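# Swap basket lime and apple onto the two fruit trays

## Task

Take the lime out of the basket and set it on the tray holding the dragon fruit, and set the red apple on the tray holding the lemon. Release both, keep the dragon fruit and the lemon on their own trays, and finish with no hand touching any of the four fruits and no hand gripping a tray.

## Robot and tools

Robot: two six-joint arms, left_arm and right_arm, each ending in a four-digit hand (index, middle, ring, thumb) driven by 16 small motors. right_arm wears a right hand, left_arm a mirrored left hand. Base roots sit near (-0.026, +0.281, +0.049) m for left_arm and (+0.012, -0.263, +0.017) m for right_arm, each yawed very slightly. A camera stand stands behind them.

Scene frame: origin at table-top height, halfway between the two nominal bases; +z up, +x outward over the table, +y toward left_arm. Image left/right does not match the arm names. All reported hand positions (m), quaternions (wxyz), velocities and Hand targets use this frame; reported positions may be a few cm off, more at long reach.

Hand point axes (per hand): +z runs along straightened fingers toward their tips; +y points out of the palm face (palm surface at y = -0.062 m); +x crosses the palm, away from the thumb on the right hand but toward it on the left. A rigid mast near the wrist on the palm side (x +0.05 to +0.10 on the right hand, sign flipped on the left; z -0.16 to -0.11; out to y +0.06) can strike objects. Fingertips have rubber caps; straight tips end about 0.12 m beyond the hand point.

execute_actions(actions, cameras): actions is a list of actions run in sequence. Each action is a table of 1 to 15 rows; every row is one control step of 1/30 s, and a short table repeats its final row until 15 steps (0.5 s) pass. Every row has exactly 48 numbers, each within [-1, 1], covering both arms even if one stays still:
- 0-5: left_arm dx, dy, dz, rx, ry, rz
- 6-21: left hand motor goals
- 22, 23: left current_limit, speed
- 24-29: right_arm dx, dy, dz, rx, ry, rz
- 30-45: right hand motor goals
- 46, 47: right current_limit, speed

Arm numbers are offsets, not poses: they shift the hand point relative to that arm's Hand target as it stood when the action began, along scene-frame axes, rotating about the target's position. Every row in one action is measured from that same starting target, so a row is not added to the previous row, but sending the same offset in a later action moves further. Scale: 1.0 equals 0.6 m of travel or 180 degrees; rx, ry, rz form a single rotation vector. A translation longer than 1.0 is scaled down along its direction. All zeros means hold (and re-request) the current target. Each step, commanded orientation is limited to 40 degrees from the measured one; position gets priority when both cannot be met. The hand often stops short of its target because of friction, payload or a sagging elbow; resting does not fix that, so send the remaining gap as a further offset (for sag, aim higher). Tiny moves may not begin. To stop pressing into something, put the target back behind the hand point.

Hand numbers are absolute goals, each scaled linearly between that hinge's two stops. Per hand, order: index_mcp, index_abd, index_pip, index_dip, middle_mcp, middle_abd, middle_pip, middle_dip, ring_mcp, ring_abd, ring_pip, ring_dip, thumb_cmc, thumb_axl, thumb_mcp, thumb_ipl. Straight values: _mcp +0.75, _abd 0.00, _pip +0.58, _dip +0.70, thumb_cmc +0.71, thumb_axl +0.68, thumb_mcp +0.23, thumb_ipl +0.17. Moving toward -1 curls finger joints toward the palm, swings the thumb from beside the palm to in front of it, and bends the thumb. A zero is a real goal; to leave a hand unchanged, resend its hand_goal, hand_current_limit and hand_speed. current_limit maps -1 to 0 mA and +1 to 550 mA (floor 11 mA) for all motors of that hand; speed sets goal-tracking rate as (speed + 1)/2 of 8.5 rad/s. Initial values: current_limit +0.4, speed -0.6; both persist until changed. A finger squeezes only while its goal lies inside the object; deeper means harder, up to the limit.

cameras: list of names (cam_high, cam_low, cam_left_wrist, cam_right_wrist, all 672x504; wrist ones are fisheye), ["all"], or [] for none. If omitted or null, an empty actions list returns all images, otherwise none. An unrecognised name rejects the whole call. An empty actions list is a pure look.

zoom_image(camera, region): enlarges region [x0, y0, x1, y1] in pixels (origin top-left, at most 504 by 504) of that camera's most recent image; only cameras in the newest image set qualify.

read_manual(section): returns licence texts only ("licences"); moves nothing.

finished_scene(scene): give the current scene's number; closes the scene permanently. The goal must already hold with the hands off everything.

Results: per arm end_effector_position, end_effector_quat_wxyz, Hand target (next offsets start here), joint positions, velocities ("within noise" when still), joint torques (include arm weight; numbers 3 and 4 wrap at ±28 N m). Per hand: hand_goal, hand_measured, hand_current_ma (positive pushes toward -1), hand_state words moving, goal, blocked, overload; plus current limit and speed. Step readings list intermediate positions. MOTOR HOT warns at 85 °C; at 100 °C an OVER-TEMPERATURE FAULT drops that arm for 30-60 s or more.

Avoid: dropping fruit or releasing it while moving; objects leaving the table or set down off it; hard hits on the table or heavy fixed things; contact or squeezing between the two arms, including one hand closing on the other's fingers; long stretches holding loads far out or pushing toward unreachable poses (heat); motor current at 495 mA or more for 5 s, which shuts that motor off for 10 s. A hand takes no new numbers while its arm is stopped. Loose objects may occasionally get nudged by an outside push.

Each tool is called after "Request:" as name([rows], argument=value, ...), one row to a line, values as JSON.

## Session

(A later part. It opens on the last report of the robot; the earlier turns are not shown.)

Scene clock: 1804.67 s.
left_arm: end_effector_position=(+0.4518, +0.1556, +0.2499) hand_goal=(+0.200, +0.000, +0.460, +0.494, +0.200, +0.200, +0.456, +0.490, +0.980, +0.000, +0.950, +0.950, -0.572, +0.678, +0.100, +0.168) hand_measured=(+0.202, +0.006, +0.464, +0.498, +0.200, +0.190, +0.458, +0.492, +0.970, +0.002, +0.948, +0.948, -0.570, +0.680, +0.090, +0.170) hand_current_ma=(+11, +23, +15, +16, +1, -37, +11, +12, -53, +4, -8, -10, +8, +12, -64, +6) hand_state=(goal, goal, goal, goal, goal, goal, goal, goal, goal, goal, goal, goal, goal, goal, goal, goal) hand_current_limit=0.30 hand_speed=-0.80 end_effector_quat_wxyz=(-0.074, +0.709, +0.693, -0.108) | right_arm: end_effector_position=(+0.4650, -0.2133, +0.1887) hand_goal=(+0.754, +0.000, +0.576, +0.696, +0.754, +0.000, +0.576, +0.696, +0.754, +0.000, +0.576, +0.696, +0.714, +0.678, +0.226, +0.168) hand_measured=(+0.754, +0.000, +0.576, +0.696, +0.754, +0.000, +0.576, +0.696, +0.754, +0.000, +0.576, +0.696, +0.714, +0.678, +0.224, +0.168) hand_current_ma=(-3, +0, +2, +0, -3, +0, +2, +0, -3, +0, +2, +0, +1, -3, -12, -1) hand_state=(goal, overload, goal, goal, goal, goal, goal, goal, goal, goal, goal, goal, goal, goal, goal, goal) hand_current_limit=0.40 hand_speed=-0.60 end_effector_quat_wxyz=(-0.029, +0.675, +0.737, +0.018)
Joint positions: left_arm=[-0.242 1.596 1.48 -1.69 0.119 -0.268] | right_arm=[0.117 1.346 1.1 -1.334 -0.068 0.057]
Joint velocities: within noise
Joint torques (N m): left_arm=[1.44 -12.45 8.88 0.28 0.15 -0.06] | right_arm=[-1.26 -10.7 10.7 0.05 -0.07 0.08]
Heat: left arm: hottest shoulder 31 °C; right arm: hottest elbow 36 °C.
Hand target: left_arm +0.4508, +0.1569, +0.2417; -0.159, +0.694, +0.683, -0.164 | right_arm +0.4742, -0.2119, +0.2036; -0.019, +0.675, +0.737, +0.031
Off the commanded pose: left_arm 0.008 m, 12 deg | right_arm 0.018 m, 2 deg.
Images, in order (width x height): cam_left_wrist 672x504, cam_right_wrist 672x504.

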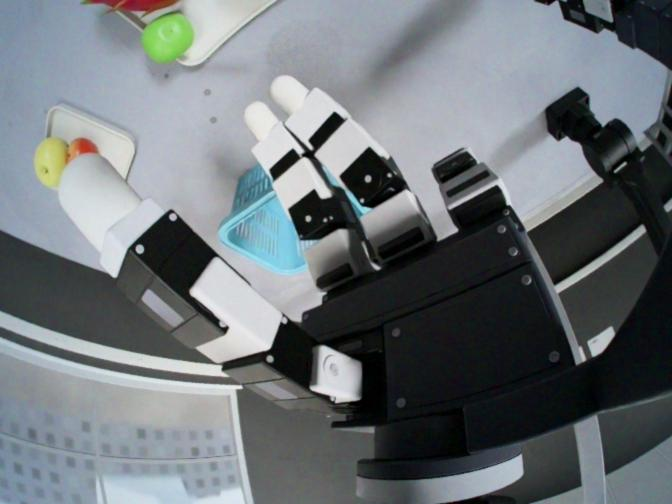

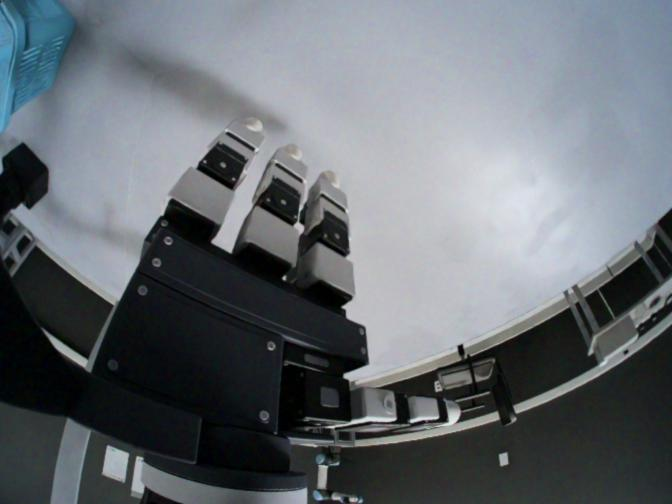

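Request:
execute_actions([
  [[0.19,0.13,0.02,0,0,0,0.479,0,0.577,0.696,0.98,0,0.95,0.95,0.98,0,0.95,0.95,0.714,0.678,0.226,0.168,0.4,-0.7,0,0,0,0,0,0,0.754,0,0.576,0.696,0.754,0,0.576,0.696,0.754,0,0.576,0.696,0.714,0.678,0.226,0.168,0.4,-0.6]],
  [[0.19,0.08,-0.06,0,0,0,0.479,0,0.577,0.696,0.98,0,0.95,0.95,0.98,0,0.95,0.95,0.714,0.678,0.226,0.168,0.4,-0.7,0,0,0,0,0,0,0.754,0,0.576,0.696,0.754,0,0.576,0.696,0.754,0,0.576,0.696,0.714,0.678,0.226,0.168,0.4,-0.6]],
], cameras=["cam_high","cam_low","cam_left_wrist"])

Scene clock: 1849.00 s.
left_arm: end_effector_position=(+0.6675, +0.2867, +0.1928) hand_goal=(+0.480, +0.000, +0.578, +0.696, +0.980, +0.000, +0.950, +0.950, +0.980, +0.000, +0.950, +0.950, +0.714, +0.678, +0.226, +0.168) hand_measured=(+0.478, +0.002, +0.578, +0.694, +0.964, +0.002, +0.946, +0.948, +0.974, +0.000, +0.948, +0.948, +0.708, +0.680, +0.218, +0.168) hand_current_ma=(-8, +6, +1, -11, -80, +8, -19, -13, -33, +0, -5, -10, -27, +10, -50, +1) hand_state=(goal, goal, goal, goal, goal, goal, goal, goal, goal, goal, goal, goal, goal, goal, goal, goal) hand_current_limit=0.40 hand_speed=-0.70 end_effector_quat_wxyz=(-0.060, +0.707, +0.702, -0.060) | right_arm: end_effector_position=(+0.4650, -0.2133, +0.1887) hand_goal=(+0.754, +0.000, +0.576, +0.696, +0.754, +0.000, +0.576, +0.696, +0.754, +0.000, +0.576, +0.696, +0.714, +0.678, +0.226, +0.168) hand_measured=(+0.754, +0.000, +0.576, +0.696, +0.754, +0.000, +0.576, +0.696, +0.754, +0.000, +0.576, +0.696, +0.714, +0.678, +0.224, +0.168) hand_current_ma=(-3, +0, +2, +0, -3, +0, +2, +0, -3, +0, +2, +0, +1, -3, -12, -1) hand_state=(goal, overload, goal, goal, goal, goal, goal, goal, goal, goal, goal, goal, goal, goal, goal, goal) hand_current_limit=0.40 hand_speed=-0.60 end_effector_quat_wxyz=(-0.029, +0.675, +0.737, +0.018)
Joint positions: left_arm=[0.036 2.096 2.039 -1.684 0.004 -0.017] | right_arm=[0.117 1.346 1.1 -1.334 -0.068 0.057]
Joint torques (N m): left_arm=[0.97 -22.59 13.63 0.01 -0.15 0.13] | right_arm=[-1.38 -10.7 10.66 0.08 -0.06 0.06]
Heat: left arm: hottest elbow 31 °C; right arm: hottest elbow 36 °C.
Hand target: left_arm +0.6788, +0.2829, +0.2179; -0.159, +0.694, +0.683, -0.164 | right_arm +0.4742, -0.2119, +0.2036; -0.019, +0.675, +0.737, +0.031
Off the commanded pose: left_arm 0.028 m, 17 deg | right_arm 0.018 m, 2 deg.
joint sent to its limit (left arm) — joint 4 (wrist pitch), lower limit. The joint targets are off in orientation, not in position.
Step readings (end_effector_position of left_arm | right_arm):
0: (+0.4518, +0.1556, +0.2499) | (+0.4650, -0.2133, +0.1887)
1: (+0.4575, +0.1604, +0.2509) | (+0.4650, -0.2133, +0.1887)
2: (+0.4710, +0.1666, +0.2546) | (+0.4650, -0.2133, +0.1887)
4: (+0.5102, +0.1973, +0.2604) | (+0.4650, -0.2133, +0.1887)
8: (+0.5511, +0.2589, +0.2501) | (+0.4650, -0.2133, +0.1887)
15: (+0.5532, +0.2499, +0.2374) | (+0.4650, -0.2133, +0.1887)
16: (+0.5592, +0.2482, +0.2375) | (+0.4650, -0.2133, +0.1887)
17: (+0.5785, +0.2443, +0.2426) | (+0.4650, -0.2133, +0.1887)
19: (+0.6286, +0.2504, +0.2473) | (+0.4650, -0.2133, +0.1887)
23: (+0.6657, +0.2785, +0.2194) | (+0.4650, -0.2133, +0.1887)
30: (+0.6670, +0.2963, +0.1923) | (+0.4650, -0.2133, +0.1887)
Images, in order (width x height): cam_high 672x504, cam_low 672x504, cam_left_wrist 672x504.

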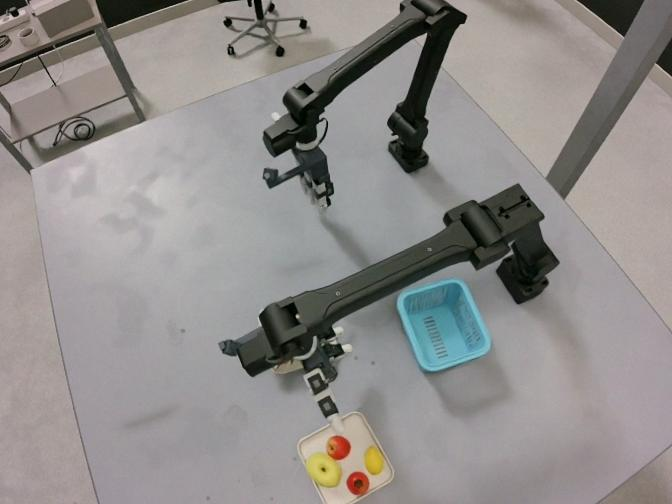

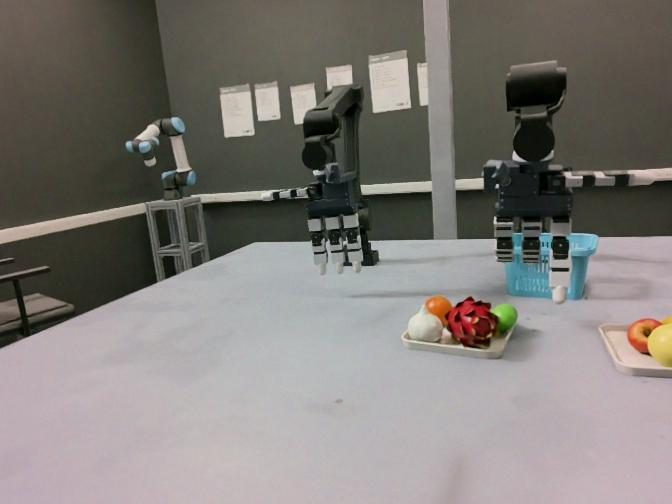

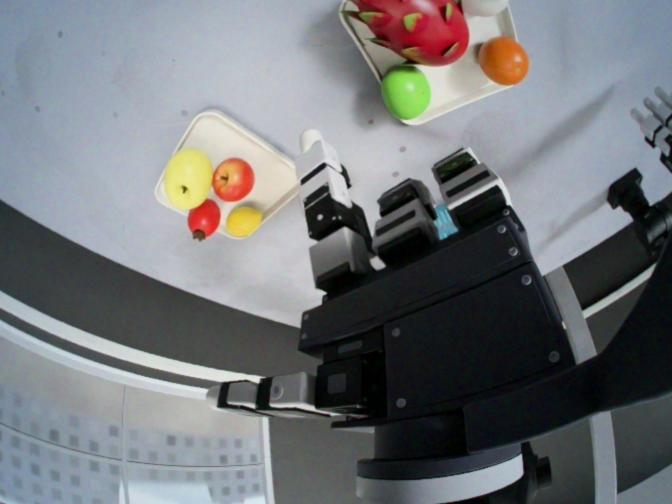

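Request:
zoom_image(camera="cam_left_wrist", region=[280, 0, 560, 210])

Scaled by 1.800 from the camera's 672x504 image, which has a finer 960x720 frame.

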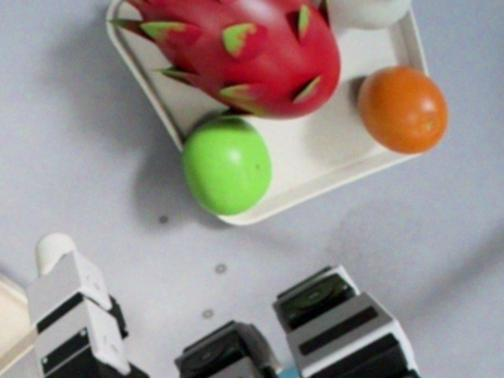

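Request:
execute_actions([
  [[0.012,-0.03,-0.13,0,0,0,0.479,0,0.577,0.696,0.98,0,0.95,0.95,0.98,0,0.95,0.95,0.714,0.678,0.226,0.168,0.4,-0.7,0,0,0,0,0,0,0.754,0,0.576,0.696,0.754,0,0.576,0.696,0.754,0,0.576,0.696,0.714,0.678,0.226,0.168,0.4,-0.6]],
], cameras=["cam_high","cam_low","cam_left_wrist"])

Request:
zoom_image(camera="cam_left_wrist", region=[280, 0, 560, 210])

Scene clock: 1868.87 s.
left_arm: end_effector_position=(+0.6722, +0.2661, +0.1235) hand_goal=(+0.480, +0.000, +0.578, +0.696, +0.980, +0.000, +0.950, +0.950, +0.980, +0.000, +0.950, +0.950, +0.714, +0.678, +0.226, +0.168) hand_measured=(+0.478, +0.002, +0.578, +0.694, +0.968, +0.002, +0.946, +0.948, +0.974, +0.000, +0.948, +0.948, +0.710, +0.680, +0.218, +0.168) hand_current_ma=(-5, +6, +1, -11, -64, +8, -18, -13, -32, +0, -5, -10, -19, +10, -50, +1) hand_state=(goal, goal, goal, goal, goal, goal, goal, goal, goal, goal, goal, goal, goal, goal, goal, goal) hand_current_limit=0.40 hand_speed=-0.70 end_effector_quat_wxyz=(-0.091, +0.712, +0.690, -0.095) | right_arm: end_effector_position=(+0.4650, -0.2133, +0.1887) hand_goal=(+0.754, +0.000, +0.576, +0.696, +0.754, +0.000, +0.576, +0.696, +0.754, +0.000, +0.576, +0.696, +0.714, +0.678, +0.226, +0.168) hand_measured=(+0.754, +0.000, +0.576, +0.696, +0.754, +0.000, +0.576, +0.696, +0.754, +0.000, +0.576, +0.696, +0.714, +0.678, +0.224, +0.168) hand_current_ma=(-3, +0, +2, +0, -3, +0, +2, +0, -3, +0, +2, +0, +1, -3, -12, -1) hand_state=(goal, overload, goal, goal, goal, goal, goal, goal, goal, goal, goal, goal, goal, goal, goal, goal) hand_current_limit=0.40 hand_speed=-0.60 end_effector_quat_wxyz=(-0.029, +0.675, +0.737, +0.018)
Joint positions: left_arm=[0.009 2.216 2.068 -1.687 0.014 -0.018] | right_arm=[0.117 1.346 1.1 -1.334 -0.068 0.057]
Joint torques (N m): left_arm=[1.38 -22.71 13.57 -0.13 0.07 -0.09] | right_arm=[-1.32 -10.64 10.74 0.06 -0.07 0.07]
Heat: left arm: hottest elbow 31 °C; right arm: hottest elbow 36 °C.
Hand target: left_arm +0.6860, +0.2649, +0.1398; -0.159, +0.694, +0.683, -0.164 | right_arm +0.4742, -0.2119, +0.2036; -0.019, +0.675, +0.737, +0.031
Off the commanded pose: left_arm 0.021 m, 11 deg | right_arm 0.018 m, 2 deg.
joint sent to its limit (left arm) — joint 4 (wrist pitch), lower limit. The joint targets are off in orientation, not in position.
Step readings (end_effector_position of left_arm | right_arm):
0: (+0.6675, +0.2866, +0.1928) | (+0.4650, -0.2133, +0.1887)
1: (+0.6680, +0.2847, +0.1907) | (+0.4650, -0.2133, +0.1887)
2: (+0.6698, +0.2826, +0.1893) | (+0.4650, -0.2133, +0.1887)
4: (+0.6736, +0.2790, +0.1782) | (+0.4650, -0.2133, +0.1887)
8: (+0.6732, +0.2712, +0.1447) | (+0.4650, -0.2133, +0.1887)
15: (+0.6716, +0.2662, +0.1227) | (+0.4650, -0.2133, +0.1887)
Images, in order (width x height): cam_high 672x504, cam_low 672x504, cam_left_wrist 672x504.

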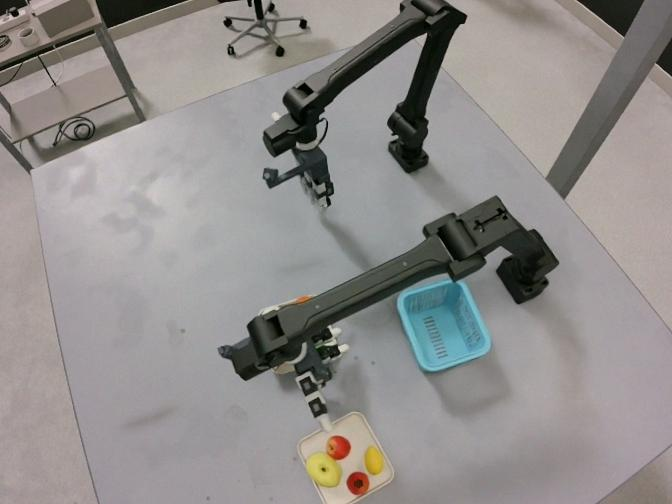

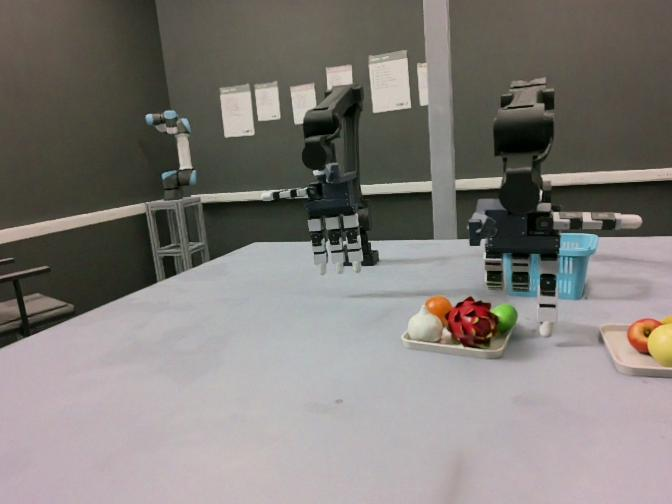

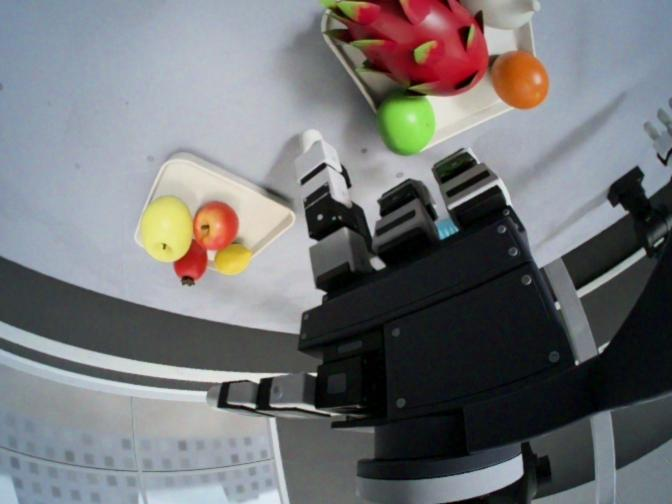

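Scaled by 1.800 from the camera's 672x504 image, which has a finer 960x720 frame.

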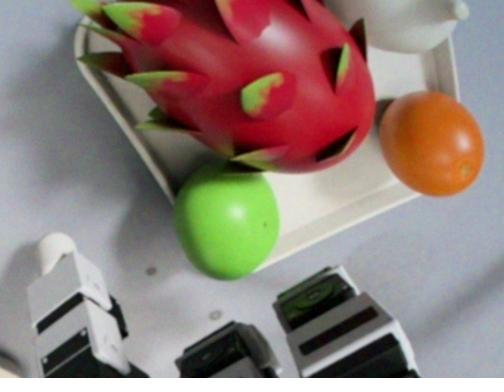

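Request:
execute_actions([
  [[-0.02,-0.062,0.0,0,0,0,0.479,0,0.577,0.696,0.98,0,0.95,0.95,0.98,0,0.95,0.95,0.714,0.678,0.226,0.168,0.4,-0.7,0,0,0,0,0,0,0.754,0,0.576,0.696,0.754,0,0.576,0.696,0.754,0,0.576,0.696,0.714,0.678,0.226,0.168,0.4,-0.6]],
], cameras=["cam_low","cam_left_wrist"])

Request:
zoom_image(camera="cam_left_wrist", region=[280, 0, 560, 210])

Request:
zoom_image(camera="cam_low", region=[380, 230, 580, 380])

Scene clock: 1874.80 s.
left_arm: end_effector_position=(+0.6685, +0.2228, +0.1232) hand_goal=(+0.480, +0.000, +0.578, +0.696, +0.980, +0.000, +0.950, +0.950, +0.980, +0.000, +0.950, +0.950, +0.714, +0.678, +0.226, +0.168) hand_measured=(+0.478, +0.002, +0.578, +0.694, +0.968, +0.002, +0.946, +0.948, +0.974, +0.000, +0.948, +0.948, +0.710, +0.680, +0.218, +0.168) hand_current_ma=(-5, +6, +1, -11, -64, +8, -18, -13, -32, +0, -5, -10, -19, +10, -50, +1) hand_state=(goal, goal, goal, goal, goal, goal, goal, goal, goal, goal, goal, goal, goal, goal, goal, goal) hand_current_limit=0.40 hand_speed=-0.70 end_effector_quat_wxyz=(-0.089, +0.714, +0.687, -0.099) | right_arm: end_effector_position=(+0.4650, -0.2133, +0.1887) hand_goal=(+0.754, +0.000, +0.576, +0.696, +0.754, +0.000, +0.576, +0.696, +0.754, +0.000, +0.576, +0.696, +0.714, +0.678, +0.226, +0.168) hand_measured=(+0.754, +0.000, +0.576, +0.696, +0.754, +0.000, +0.576, +0.696, +0.754, +0.000, +0.576, +0.696, +0.714, +0.678, +0.224, +0.168) hand_current_ma=(-3, +0, +2, +0, -3, +0, +2, +0, -3, +0, +2, +0, +1, -3, -12, -1) hand_state=(goal, overload, goal, goal, goal, goal, goal, goal, goal, goal, goal, goal, goal, goal, goal, goal) hand_current_limit=0.40 hand_speed=-0.60 end_effector_quat_wxyz=(-0.029, +0.675, +0.737, +0.018)
Joint positions: left_arm=[-0.053 2.216 2.068 -1.687 0.04 -0.07] | right_arm=[0.117 1.346 1.1 -1.334 -0.068 0.057]
Joint torques (N m): left_arm=[2.02 -24.29 10.74 -0.05 0.04 -0.1] | right_arm=[-1.2 -10.7 10.69 0.08 -0.07 0.06]
Heat: left arm: hottest shoulder 32 °C; right arm: hottest elbow 36 °C.
Hand target: left_arm +0.6741, +0.2279, +0.1398; -0.159, +0.694, +0.683, -0.164 | right_arm +0.4742, -0.2119, +0.2036; -0.019, +0.675, +0.737, +0.031
Off the commanded pose: left_arm 0.018 m, 11 deg | right_arm 0.018 m, 2 deg.
joint sent to its limit (left arm) — joint 4 (wrist pitch), lower limit. The joint targets are off in orientation, not in position.
Step readings (end_effector_position of left_arm | right_arm):
0: (+0.6722, +0.2661, +0.1235) | (+0.4650, -0.2133, +0.1887)
1: (+0.6720, +0.2626, +0.1234) | (+0.4650, -0.2133, +0.1887)
2: (+0.6717, +0.2614, +0.1234) | (+0.4650, -0.2133, +0.1887)
4: (+0.6710, +0.2526, +0.1233) | (+0.4650, -0.2133, +0.1887)
8: (+0.6695, +0.2330, +0.1232) | (+0.4650, -0.2133, +0.1887)
15: (+0.6683, +0.2205, +0.1232) | (+0.4650, -0.2133, +0.1887)
Images, in order (width x height): cam_low 672x504, cam_left_wrist 672x504.

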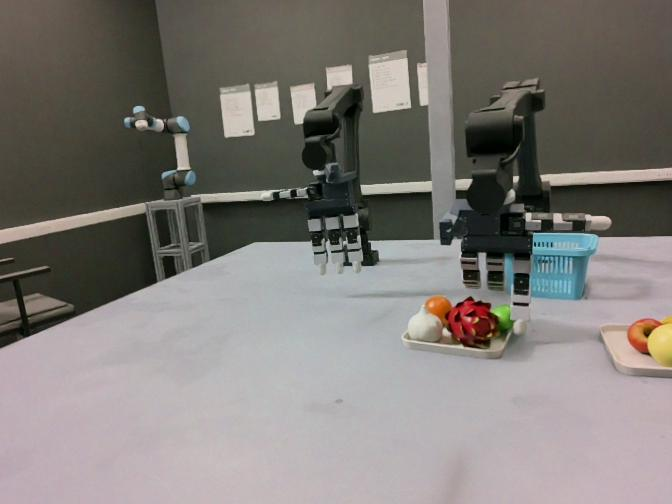

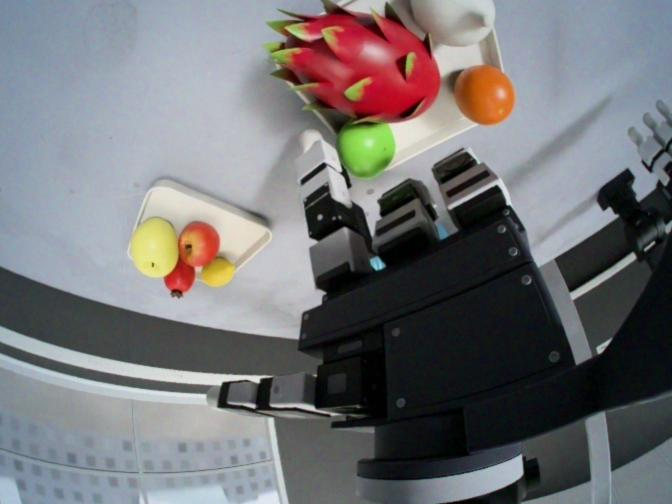

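Scaled by 1.800 from the camera's 672x504 image, which has a finer 960x720 frame.

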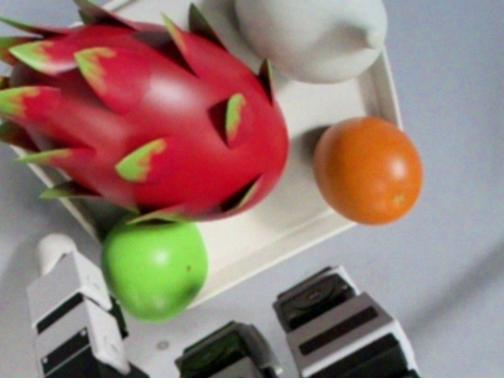

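Scaled by 2.520 from the camera's 672x504 image, which has a finer 960x720 frame.

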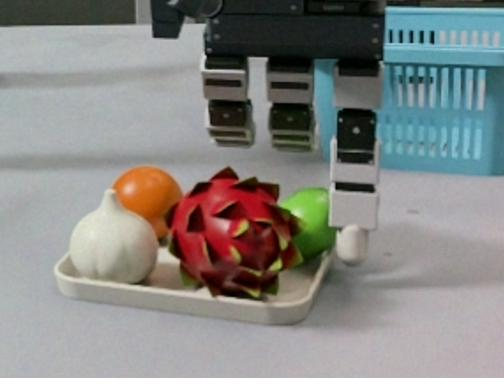

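Request:
execute_actions([
  [[-0.04,-0.04,0.0,0,0,0,0.479,0,0.577,0.696,0.98,0,0.95,0.95,0.98,0,0.95,0.95,0.714,0.678,0.226,0.168,0.4,-0.7,0,0,0,0,0,0,0.754,0,0.576,0.696,0.754,0,0.576,0.696,0.754,0,0.576,0.696,0.714,0.678,0.226,0.168,0.4,-0.6]],
], cameras=["cam_low","cam_left_wrist"])

Request:
zoom_image(camera="cam_left_wrist", region=[280, 0, 560, 210])

Request:
zoom_image(camera="cam_low", region=[380, 230, 580, 380])

Scene clock: 1879.27 s.
left_arm: end_effector_position=(+0.6543, +0.2043, +0.1250) hand_goal=(+0.480, +0.000, +0.578, +0.696, +0.980, +0.000, +0.950, +0.950, +0.980, +0.000, +0.950, +0.950, +0.714, +0.678, +0.226, +0.168) hand_measured=(+0.478, +0.004, +0.578, +0.694, +0.968, +0.002, +0.946, +0.948, +0.972, +0.000, +0.948, +0.948, +0.710, +0.680, +0.218, +0.168) hand_current_ma=(-10, +13, +1, -11, -64, +8, -18, -13, -35, +0, -5, -10, -19, +10, -50, +1) hand_state=(goal, goal, goal, goal, goal, goal, goal, goal, goal, goal, goal, goal, goal, goal, goal, goal) hand_current_limit=0.40 hand_speed=-0.70 end_effector_quat_wxyz=(-0.092, +0.710, +0.690, -0.107) | right_arm: end_effector_position=(+0.4650, -0.2133, +0.1887) hand_goal=(+0.754, +0.000, +0.576, +0.696, +0.754, +0.000, +0.576, +0.696, +0.754, +0.000, +0.576, +0.696, +0.714, +0.678, +0.226, +0.168) hand_measured=(+0.754, +0.000, +0.576, +0.696, +0.754, +0.000, +0.576, +0.696, +0.754, +0.000, +0.576, +0.696, +0.714, +0.678, +0.224, +0.168) hand_current_ma=(-3, +0, +2, +0, -3, +0, +2, +0, -3, +0, +2, +0, +1, -3, -12, -1) hand_state=(goal, overload, goal, goal, goal, goal, goal, goal, goal, goal, goal, goal, goal, goal, goal, goal) hand_current_limit=0.40 hand_speed=-0.60 end_effector_quat_wxyz=(-0.029, +0.675, +0.737, +0.018)
Joint positions: left_arm=[-0.083 2.19 2.028 -1.687 0.056 -0.108] | right_arm=[0.117 1.346 1.1 -1.334 -0.068 0.057]
Joint torques (N m): left_arm=[0.97 -25.58 7.92 -0.1 0.1 -0.11] | right_arm=[-1.26 -10.81 10.69 0.08 -0.06 0.07]
Heat: left arm: hottest shoulder 32 °C; right arm: hottest elbow 36 °C.
Hand target: left_arm +0.6500, +0.2036, +0.1399; -0.158, +0.694, +0.683, -0.164 | right_arm +0.4742, -0.2119, +0.2036; -0.019, +0.675, +0.737, +0.031
Off the commanded pose: left_arm 0.015 m, 10 deg | right_arm 0.018 m, 2 deg.
joint sent to its limit (left arm) — joint 4 (wrist pitch), lower limit. The joint targets are off in orientation, not in position.
Step readings (end_effector_position of left_arm | right_arm):
0: (+0.6685, +0.2228, +0.1232) | (+0.4650, -0.2133, +0.1887)
1: (+0.6671, +0.2211, +0.1224) | (+0.4650, -0.2133, +0.1887)
2: (+0.6634, +0.2200, +0.1219) | (+0.4650, -0.2133, +0.1887)
4: (+0.6576, +0.2171, +0.1206) | (+0.4650, -0.2133, +0.1887)
8: (+0.6548, +0.2088, +0.1226) | (+0.4650, -0.2133, +0.1887)
15: (+0.6543, +0.2042, +0.1250) | (+0.4650, -0.2133, +0.1887)
Images, in order (width x height): cam_low 672x504, cam_left_wrist 672x504.

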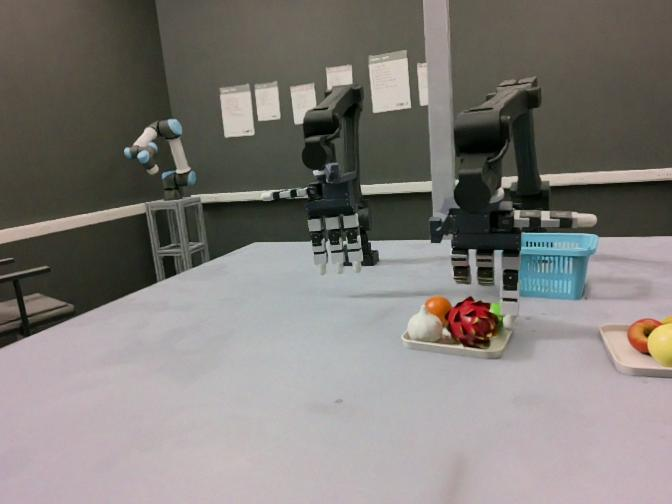

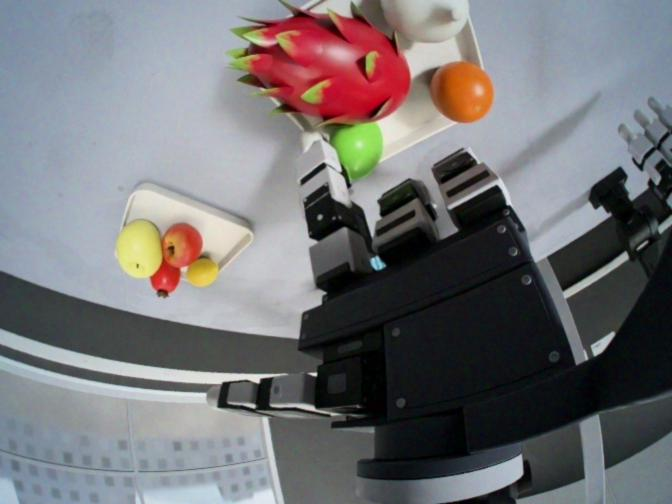

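Scaled by 1.800 from the camera's 672x504 image, which has a finer 960x720 frame.

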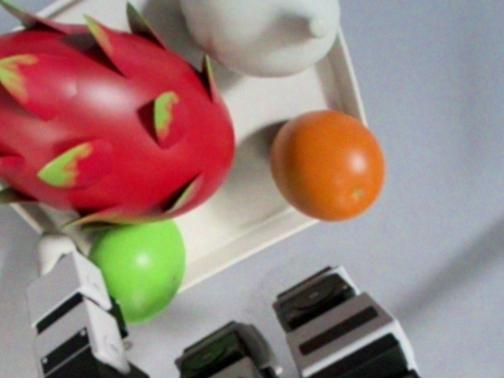

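Scaled by 2.520 from the camera's 672x504 image, which has a finer 960x720 frame.

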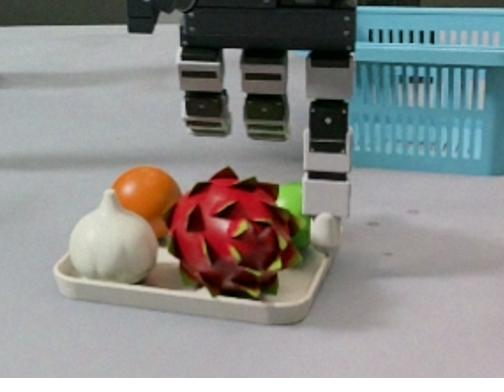

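Request:
execute_actions([
  [[0.02,0.06,0.0,0,0,0,0.479,0,0.577,0.696,0.98,0,0.95,0.95,0.98,0,0.95,0.95,0.714,0.678,0.226,0.168,0.4,-0.7,0,0,0,0,0,0,0.754,0,0.576,0.696,0.754,0,0.576,0.696,0.754,0,0.576,0.696,0.714,0.678,0.226,0.168,0.4,-0.6]],
], cameras=["cam_low","cam_left_wrist"])

Request:
zoom_image(camera="cam_left_wrist", region=[280, 0, 560, 210])

Request:
zoom_image(camera="cam_low", region=[380, 230, 580, 380])

Scene clock: 1889.67 s.
left_arm: end_effector_position=(+0.6587, +0.2461, +0.1253) hand_goal=(+0.480, +0.000, +0.578, +0.696, +0.980, +0.000, +0.950, +0.950, +0.980, +0.000, +0.950, +0.950, +0.714, +0.678, +0.226, +0.168) hand_measured=(+0.478, +0.002, +0.578, +0.694, +0.968, +0.002, +0.946, +0.948, +0.972, +0.000, +0.948, +0.948, +0.710, +0.680, +0.218, +0.168) hand_current_ma=(-10, +10, +1, -11, -64, +8, -18, -13, -35, +0, -5, -10, -19, +10, -50, +1) hand_state=(goal, goal, goal, goal, goal, goal, goal, goal, goal, goal, goal, goal, goal, goal, goal, goal) hand_current_limit=0.40 hand_speed=-0.70 end_effector_quat_wxyz=(-0.093, +0.700, +0.700, -0.104) | right_arm: end_effector_position=(+0.4650, -0.2133, +0.1887) hand_goal=(+0.754, +0.000, +0.576, +0.696, +0.754, +0.000, +0.576, +0.696, +0.754, +0.000, +0.576, +0.696, +0.714, +0.678, +0.226, +0.168) hand_measured=(+0.754, +0.000, +0.576, +0.696, +0.754, +0.000, +0.576, +0.696, +0.754, +0.000, +0.576, +0.696, +0.714, +0.678, +0.224, +0.168) hand_current_ma=(-3, +0, +2, +0, -3, +0, +2, +0, -3, +0, +2, +0, +1, -3, -12, -1) hand_state=(goal, overload, goal, goal, goal, goal, goal, goal, goal, goal, goal, goal, goal, goal, goal, goal) hand_current_limit=0.40 hand_speed=-0.60 end_effector_quat_wxyz=(-0.029, +0.675, +0.737, +0.018)
Joint positions: left_arm=[-0.023 2.19 2.028 -1.687 0.038 -0.079] | right_arm=[0.117 1.346 1.1 -1.334 -0.068 0.057]
Joint torques (N m): left_arm=[0.5 -23.77 10.11 -0.1 -0.11 0.12] | right_arm=[-1.2 -10.7 10.67 0.08 -0.07 0.06]
Heat: left arm: hottest shoulder 32 °C; right arm: hottest elbow 36 °C.
Hand target: left_arm +0.6620, +0.2398, +0.1399; -0.158, +0.694, +0.683, -0.164 | right_arm +0.4742, -0.2119, +0.2036; -0.019, +0.675, +0.737, +0.031
Off the commanded pose: left_arm 0.016 m, 10 deg | right_arm 0.018 m, 2 deg.
joint sent to its limit (left arm) — joint 4 (wrist pitch), lower limit. The joint targets are off in orientation, not in position.
Step readings (end_effector_position of left_arm | right_arm):
0: (+0.6543, +0.2043, +0.1250) | (+0.4650, -0.2133, +0.1887)
1: (+0.6546, +0.2061, +0.1251) | (+0.4650, -0.2133, +0.1887)
2: (+0.6549, +0.2075, +0.1251) | (+0.4650, -0.2133, +0.1887)
4: (+0.6560, +0.2156, +0.1252) | (+0.4650, -0.2133, +0.1887)
8: (+0.6579, +0.2351, +0.1252) | (+0.4650, -0.2133, +0.1887)
15: (+0.6588, +0.2473, +0.1253) | (+0.4650, -0.2133, +0.1887)
Images, in order (width x height): cam_low 672x504, cam_left_wrist 672x504.

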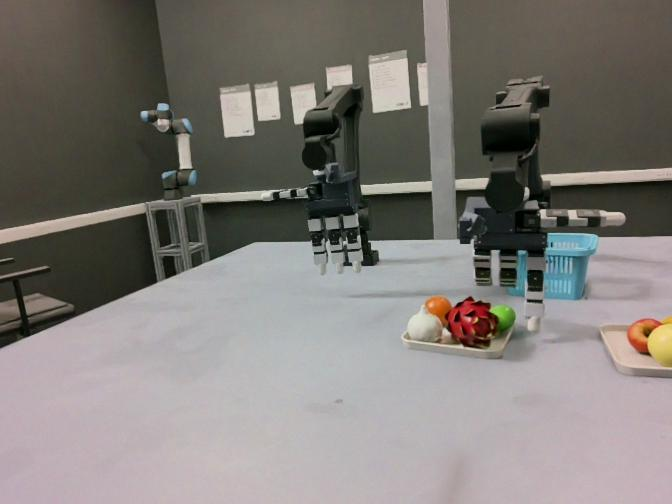

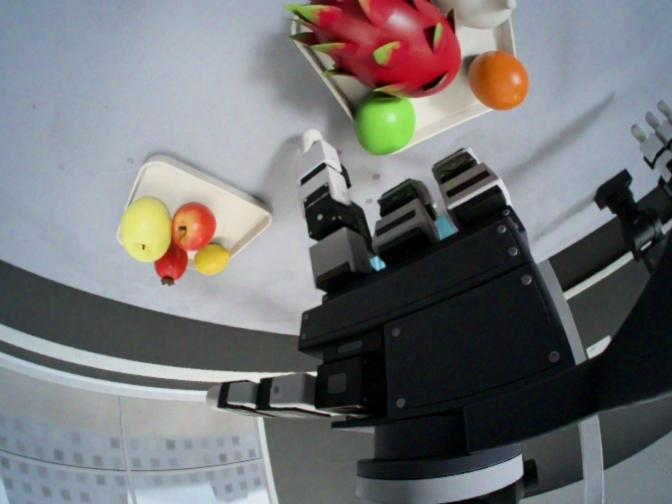

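Scaled by 1.800 from the camera's 672x504 image, which has a finer 960x720 frame.

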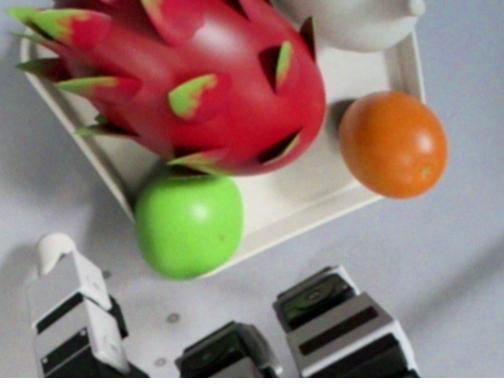

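Scaled by 2.520 from the camera's 672x504 image, which has a finer 960x720 frame.

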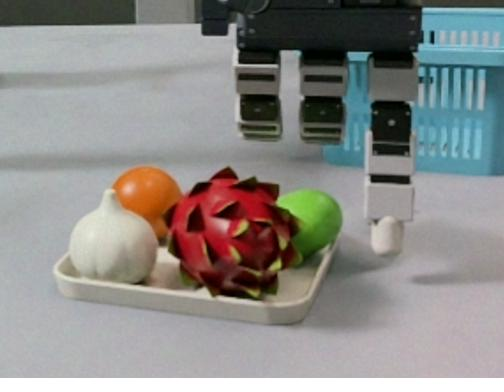

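Request:
execute_actions([
  [[0.02,0.05,0.1,0,0,0,0.479,0,0.577,0.696,0.98,0,0.95,0.95,0.98,0,0.95,0.95,0.714,0.678,0.226,0.168,0.4,-0.7,0,0,0,0,0,0,0.754,0,0.576,0.696,0.754,0,0.576,0.696,0.754,0,0.576,0.696,0.714,0.678,0.226,0.168,0.4,-0.6]],
  [[-0.15,-0.02,0.1,0,0,0,0.479,0,0.577,0.696,0.98,0,0.95,0.95,0.98,0,0.95,0.95,0.714,0.678,0.226,0.168,0.4,-0.7,0,0,0,0,0,0,0.754,0,0.576,0.696,0.754,0,0.576,0.696,0.754,0,0.576,0.696,0.714,0.678,0.226,0.168,0.4,-0.6]],
], cameras=["cam_low","cam_high","cam_left_wrist"])

Request:
zoom_image(camera="cam_high", region=[240, 290, 420, 504])

Request:
zoom_image(camera="cam_low", region=[380, 230, 580, 380])

Scene clock: 1901.87 s.
left_arm: end_effector_position=(+0.5842, +0.2584, +0.2786) hand_goal=(+0.480, +0.000, +0.578, +0.696, +0.980, +0.000, +0.950, +0.950, +0.980, +0.000, +0.950, +0.950, +0.714, +0.678, +0.226, +0.168) hand_measured=(+0.480, +0.002, +0.578, +0.694, +0.968, +0.002, +0.946, +0.948, +0.970, +0.000, +0.948, +0.948, +0.710, +0.680, +0.218, +0.168) hand_current_ma=(+4, +9, -2, -11, -61, +7, -18, -13, -53, +0, -8, -10, -16, +10, -44, +1) hand_state=(goal, goal, goal, goal, goal, goal, goal, goal, goal, goal, goal, goal, goal, goal, goal, goal) hand_current_limit=0.40 hand_speed=-0.70 end_effector_quat_wxyz=(-0.037, +0.716, +0.695, -0.045) | right_arm: end_effector_position=(+0.4650, -0.2133, +0.1887) hand_goal=(+0.754, +0.000, +0.576, +0.696, +0.754, +0.000, +0.576, +0.696, +0.754, +0.000, +0.576, +0.696, +0.714, +0.678, +0.226, +0.168) hand_measured=(+0.754, +0.000, +0.576, +0.696, +0.754, +0.000, +0.576, +0.696, +0.754, +0.000, +0.576, +0.696, +0.714, +0.678, +0.224, +0.168) hand_current_ma=(-3, +0, +2, +0, -3, +0, +2, +0, -3, +0, +2, +0, +1, -3, -12, -1) hand_state=(goal, overload, goal, goal, goal, goal, goal, goal, goal, goal, goal, goal, goal, goal, goal, goal) hand_current_limit=0.40 hand_speed=-0.60 end_effector_quat_wxyz=(-0.029, +0.675, +0.737, +0.018)
Joint positions: left_arm=[-0.013 1.8 1.805 -1.692 0.018 -0.043] | right_arm=[0.117 1.346 1.1 -1.334 -0.068 0.057]
Joint torques (N m): left_arm=[1.44 -15.27 8.68 0.43 0.08 -0.07] | right_arm=[-1.38 -10.75 10.7 0.1 -0.06 0.07]
Heat: left arm: hottest shoulder 32 °C; right arm: hottest elbow 36 °C.
Hand target: left_arm +0.5840, +0.2578, +0.2600; -0.159, +0.694, +0.683, -0.164 | right_arm +0.4742, -0.2119, +0.2036; -0.019, +0.675, +0.737, +0.031
Off the commanded pose: left_arm 0.019 m, 20 deg | right_arm 0.018 m, 2 deg.
joint sent to its limit (left arm) — joint 4 (wrist pitch), lower limit. The joint targets are off in orientation, not in position.
Step readings (end_effector_position of left_arm | right_arm):
0: (+0.6587, +0.2461, +0.1253) | (+0.4650, -0.2133, +0.1887)
1: (+0.6591, +0.2477, +0.1271) | (+0.4650, -0.2133, +0.1887)
2: (+0.6594, +0.2487, +0.1290) | (+0.4650, -0.2133, +0.1887)
4: (+0.6606, +0.2543, +0.1385) | (+0.4650, -0.2133, +0.1887)
8: (+0.6623, +0.2653, +0.1639) | (+0.4650, -0.2133, +0.1887)
15: (+0.6628, +0.2730, +0.1804) | (+0.4650, -0.2133, +0.1887)
16: (+0.6586, +0.2722, +0.1790) | (+0.4650, -0.2133, +0.1887)
17: (+0.6450, +0.2720, +0.1777) | (+0.4650, -0.2133, +0.1887)
19: (+0.6124, +0.2701, +0.1829) | (+0.4650, -0.2133, +0.1887)
23: (+0.5910, +0.2631, +0.2314) | (+0.4650, -0.2133, +0.1887)
30: (+0.5841, +0.2584, +0.2822) | (+0.4650, -0.2133, +0.1887)
Images, in order (width x height): cam_high 672x504, cam_low 672x504, cam_left_wrist 672x504.

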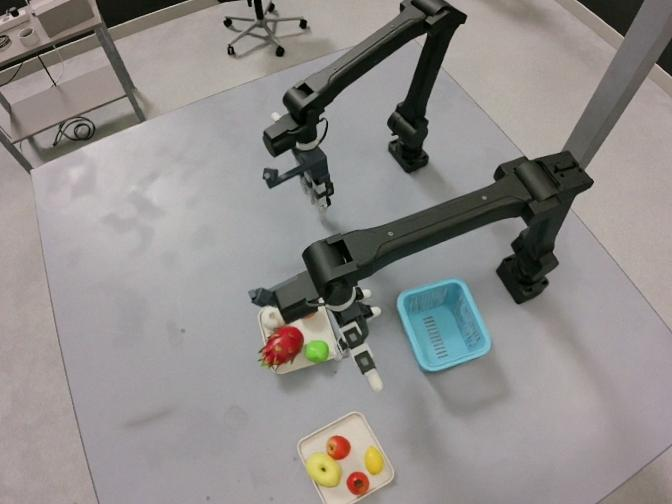

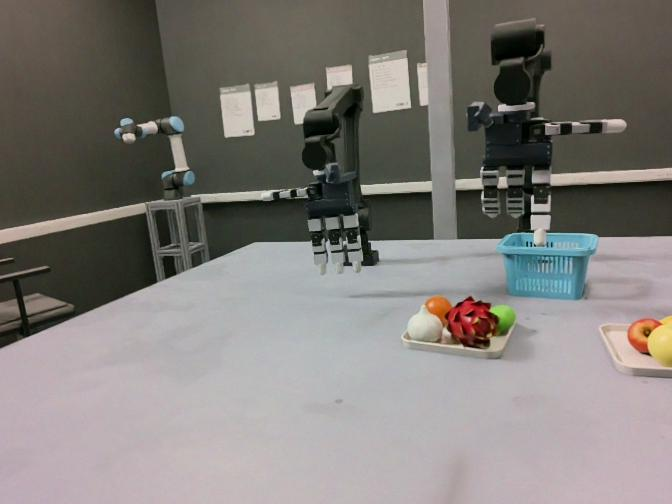

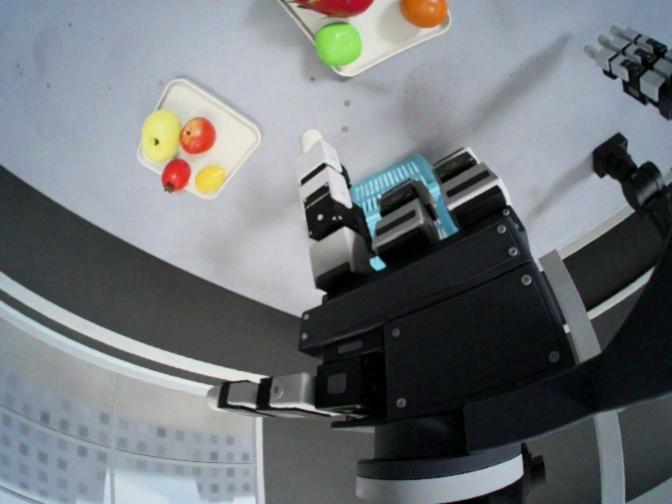

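Scaled by 2.355 from the camera's 672x504 image, which has a finer 960x720 frame.

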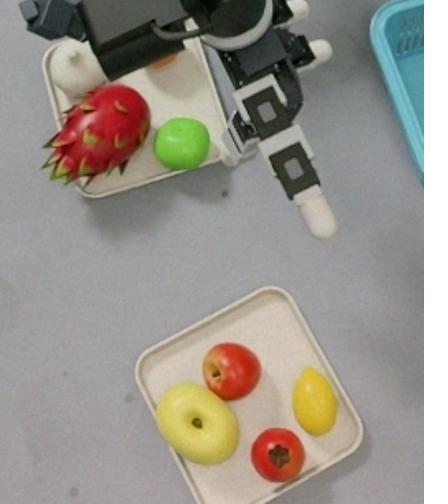

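Scaled by 2.520 from the camera's 672x504 image, which has a finer 960x720 frame.

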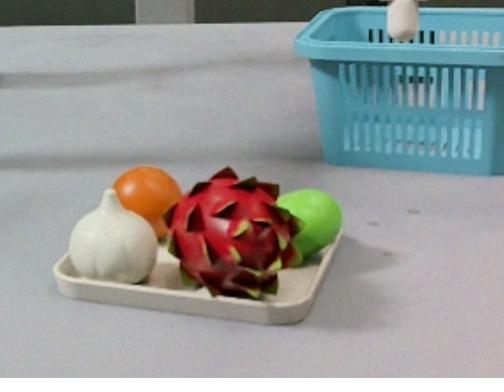

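Request:
finished_scene(scene=1)

The scene is finished: the task was done.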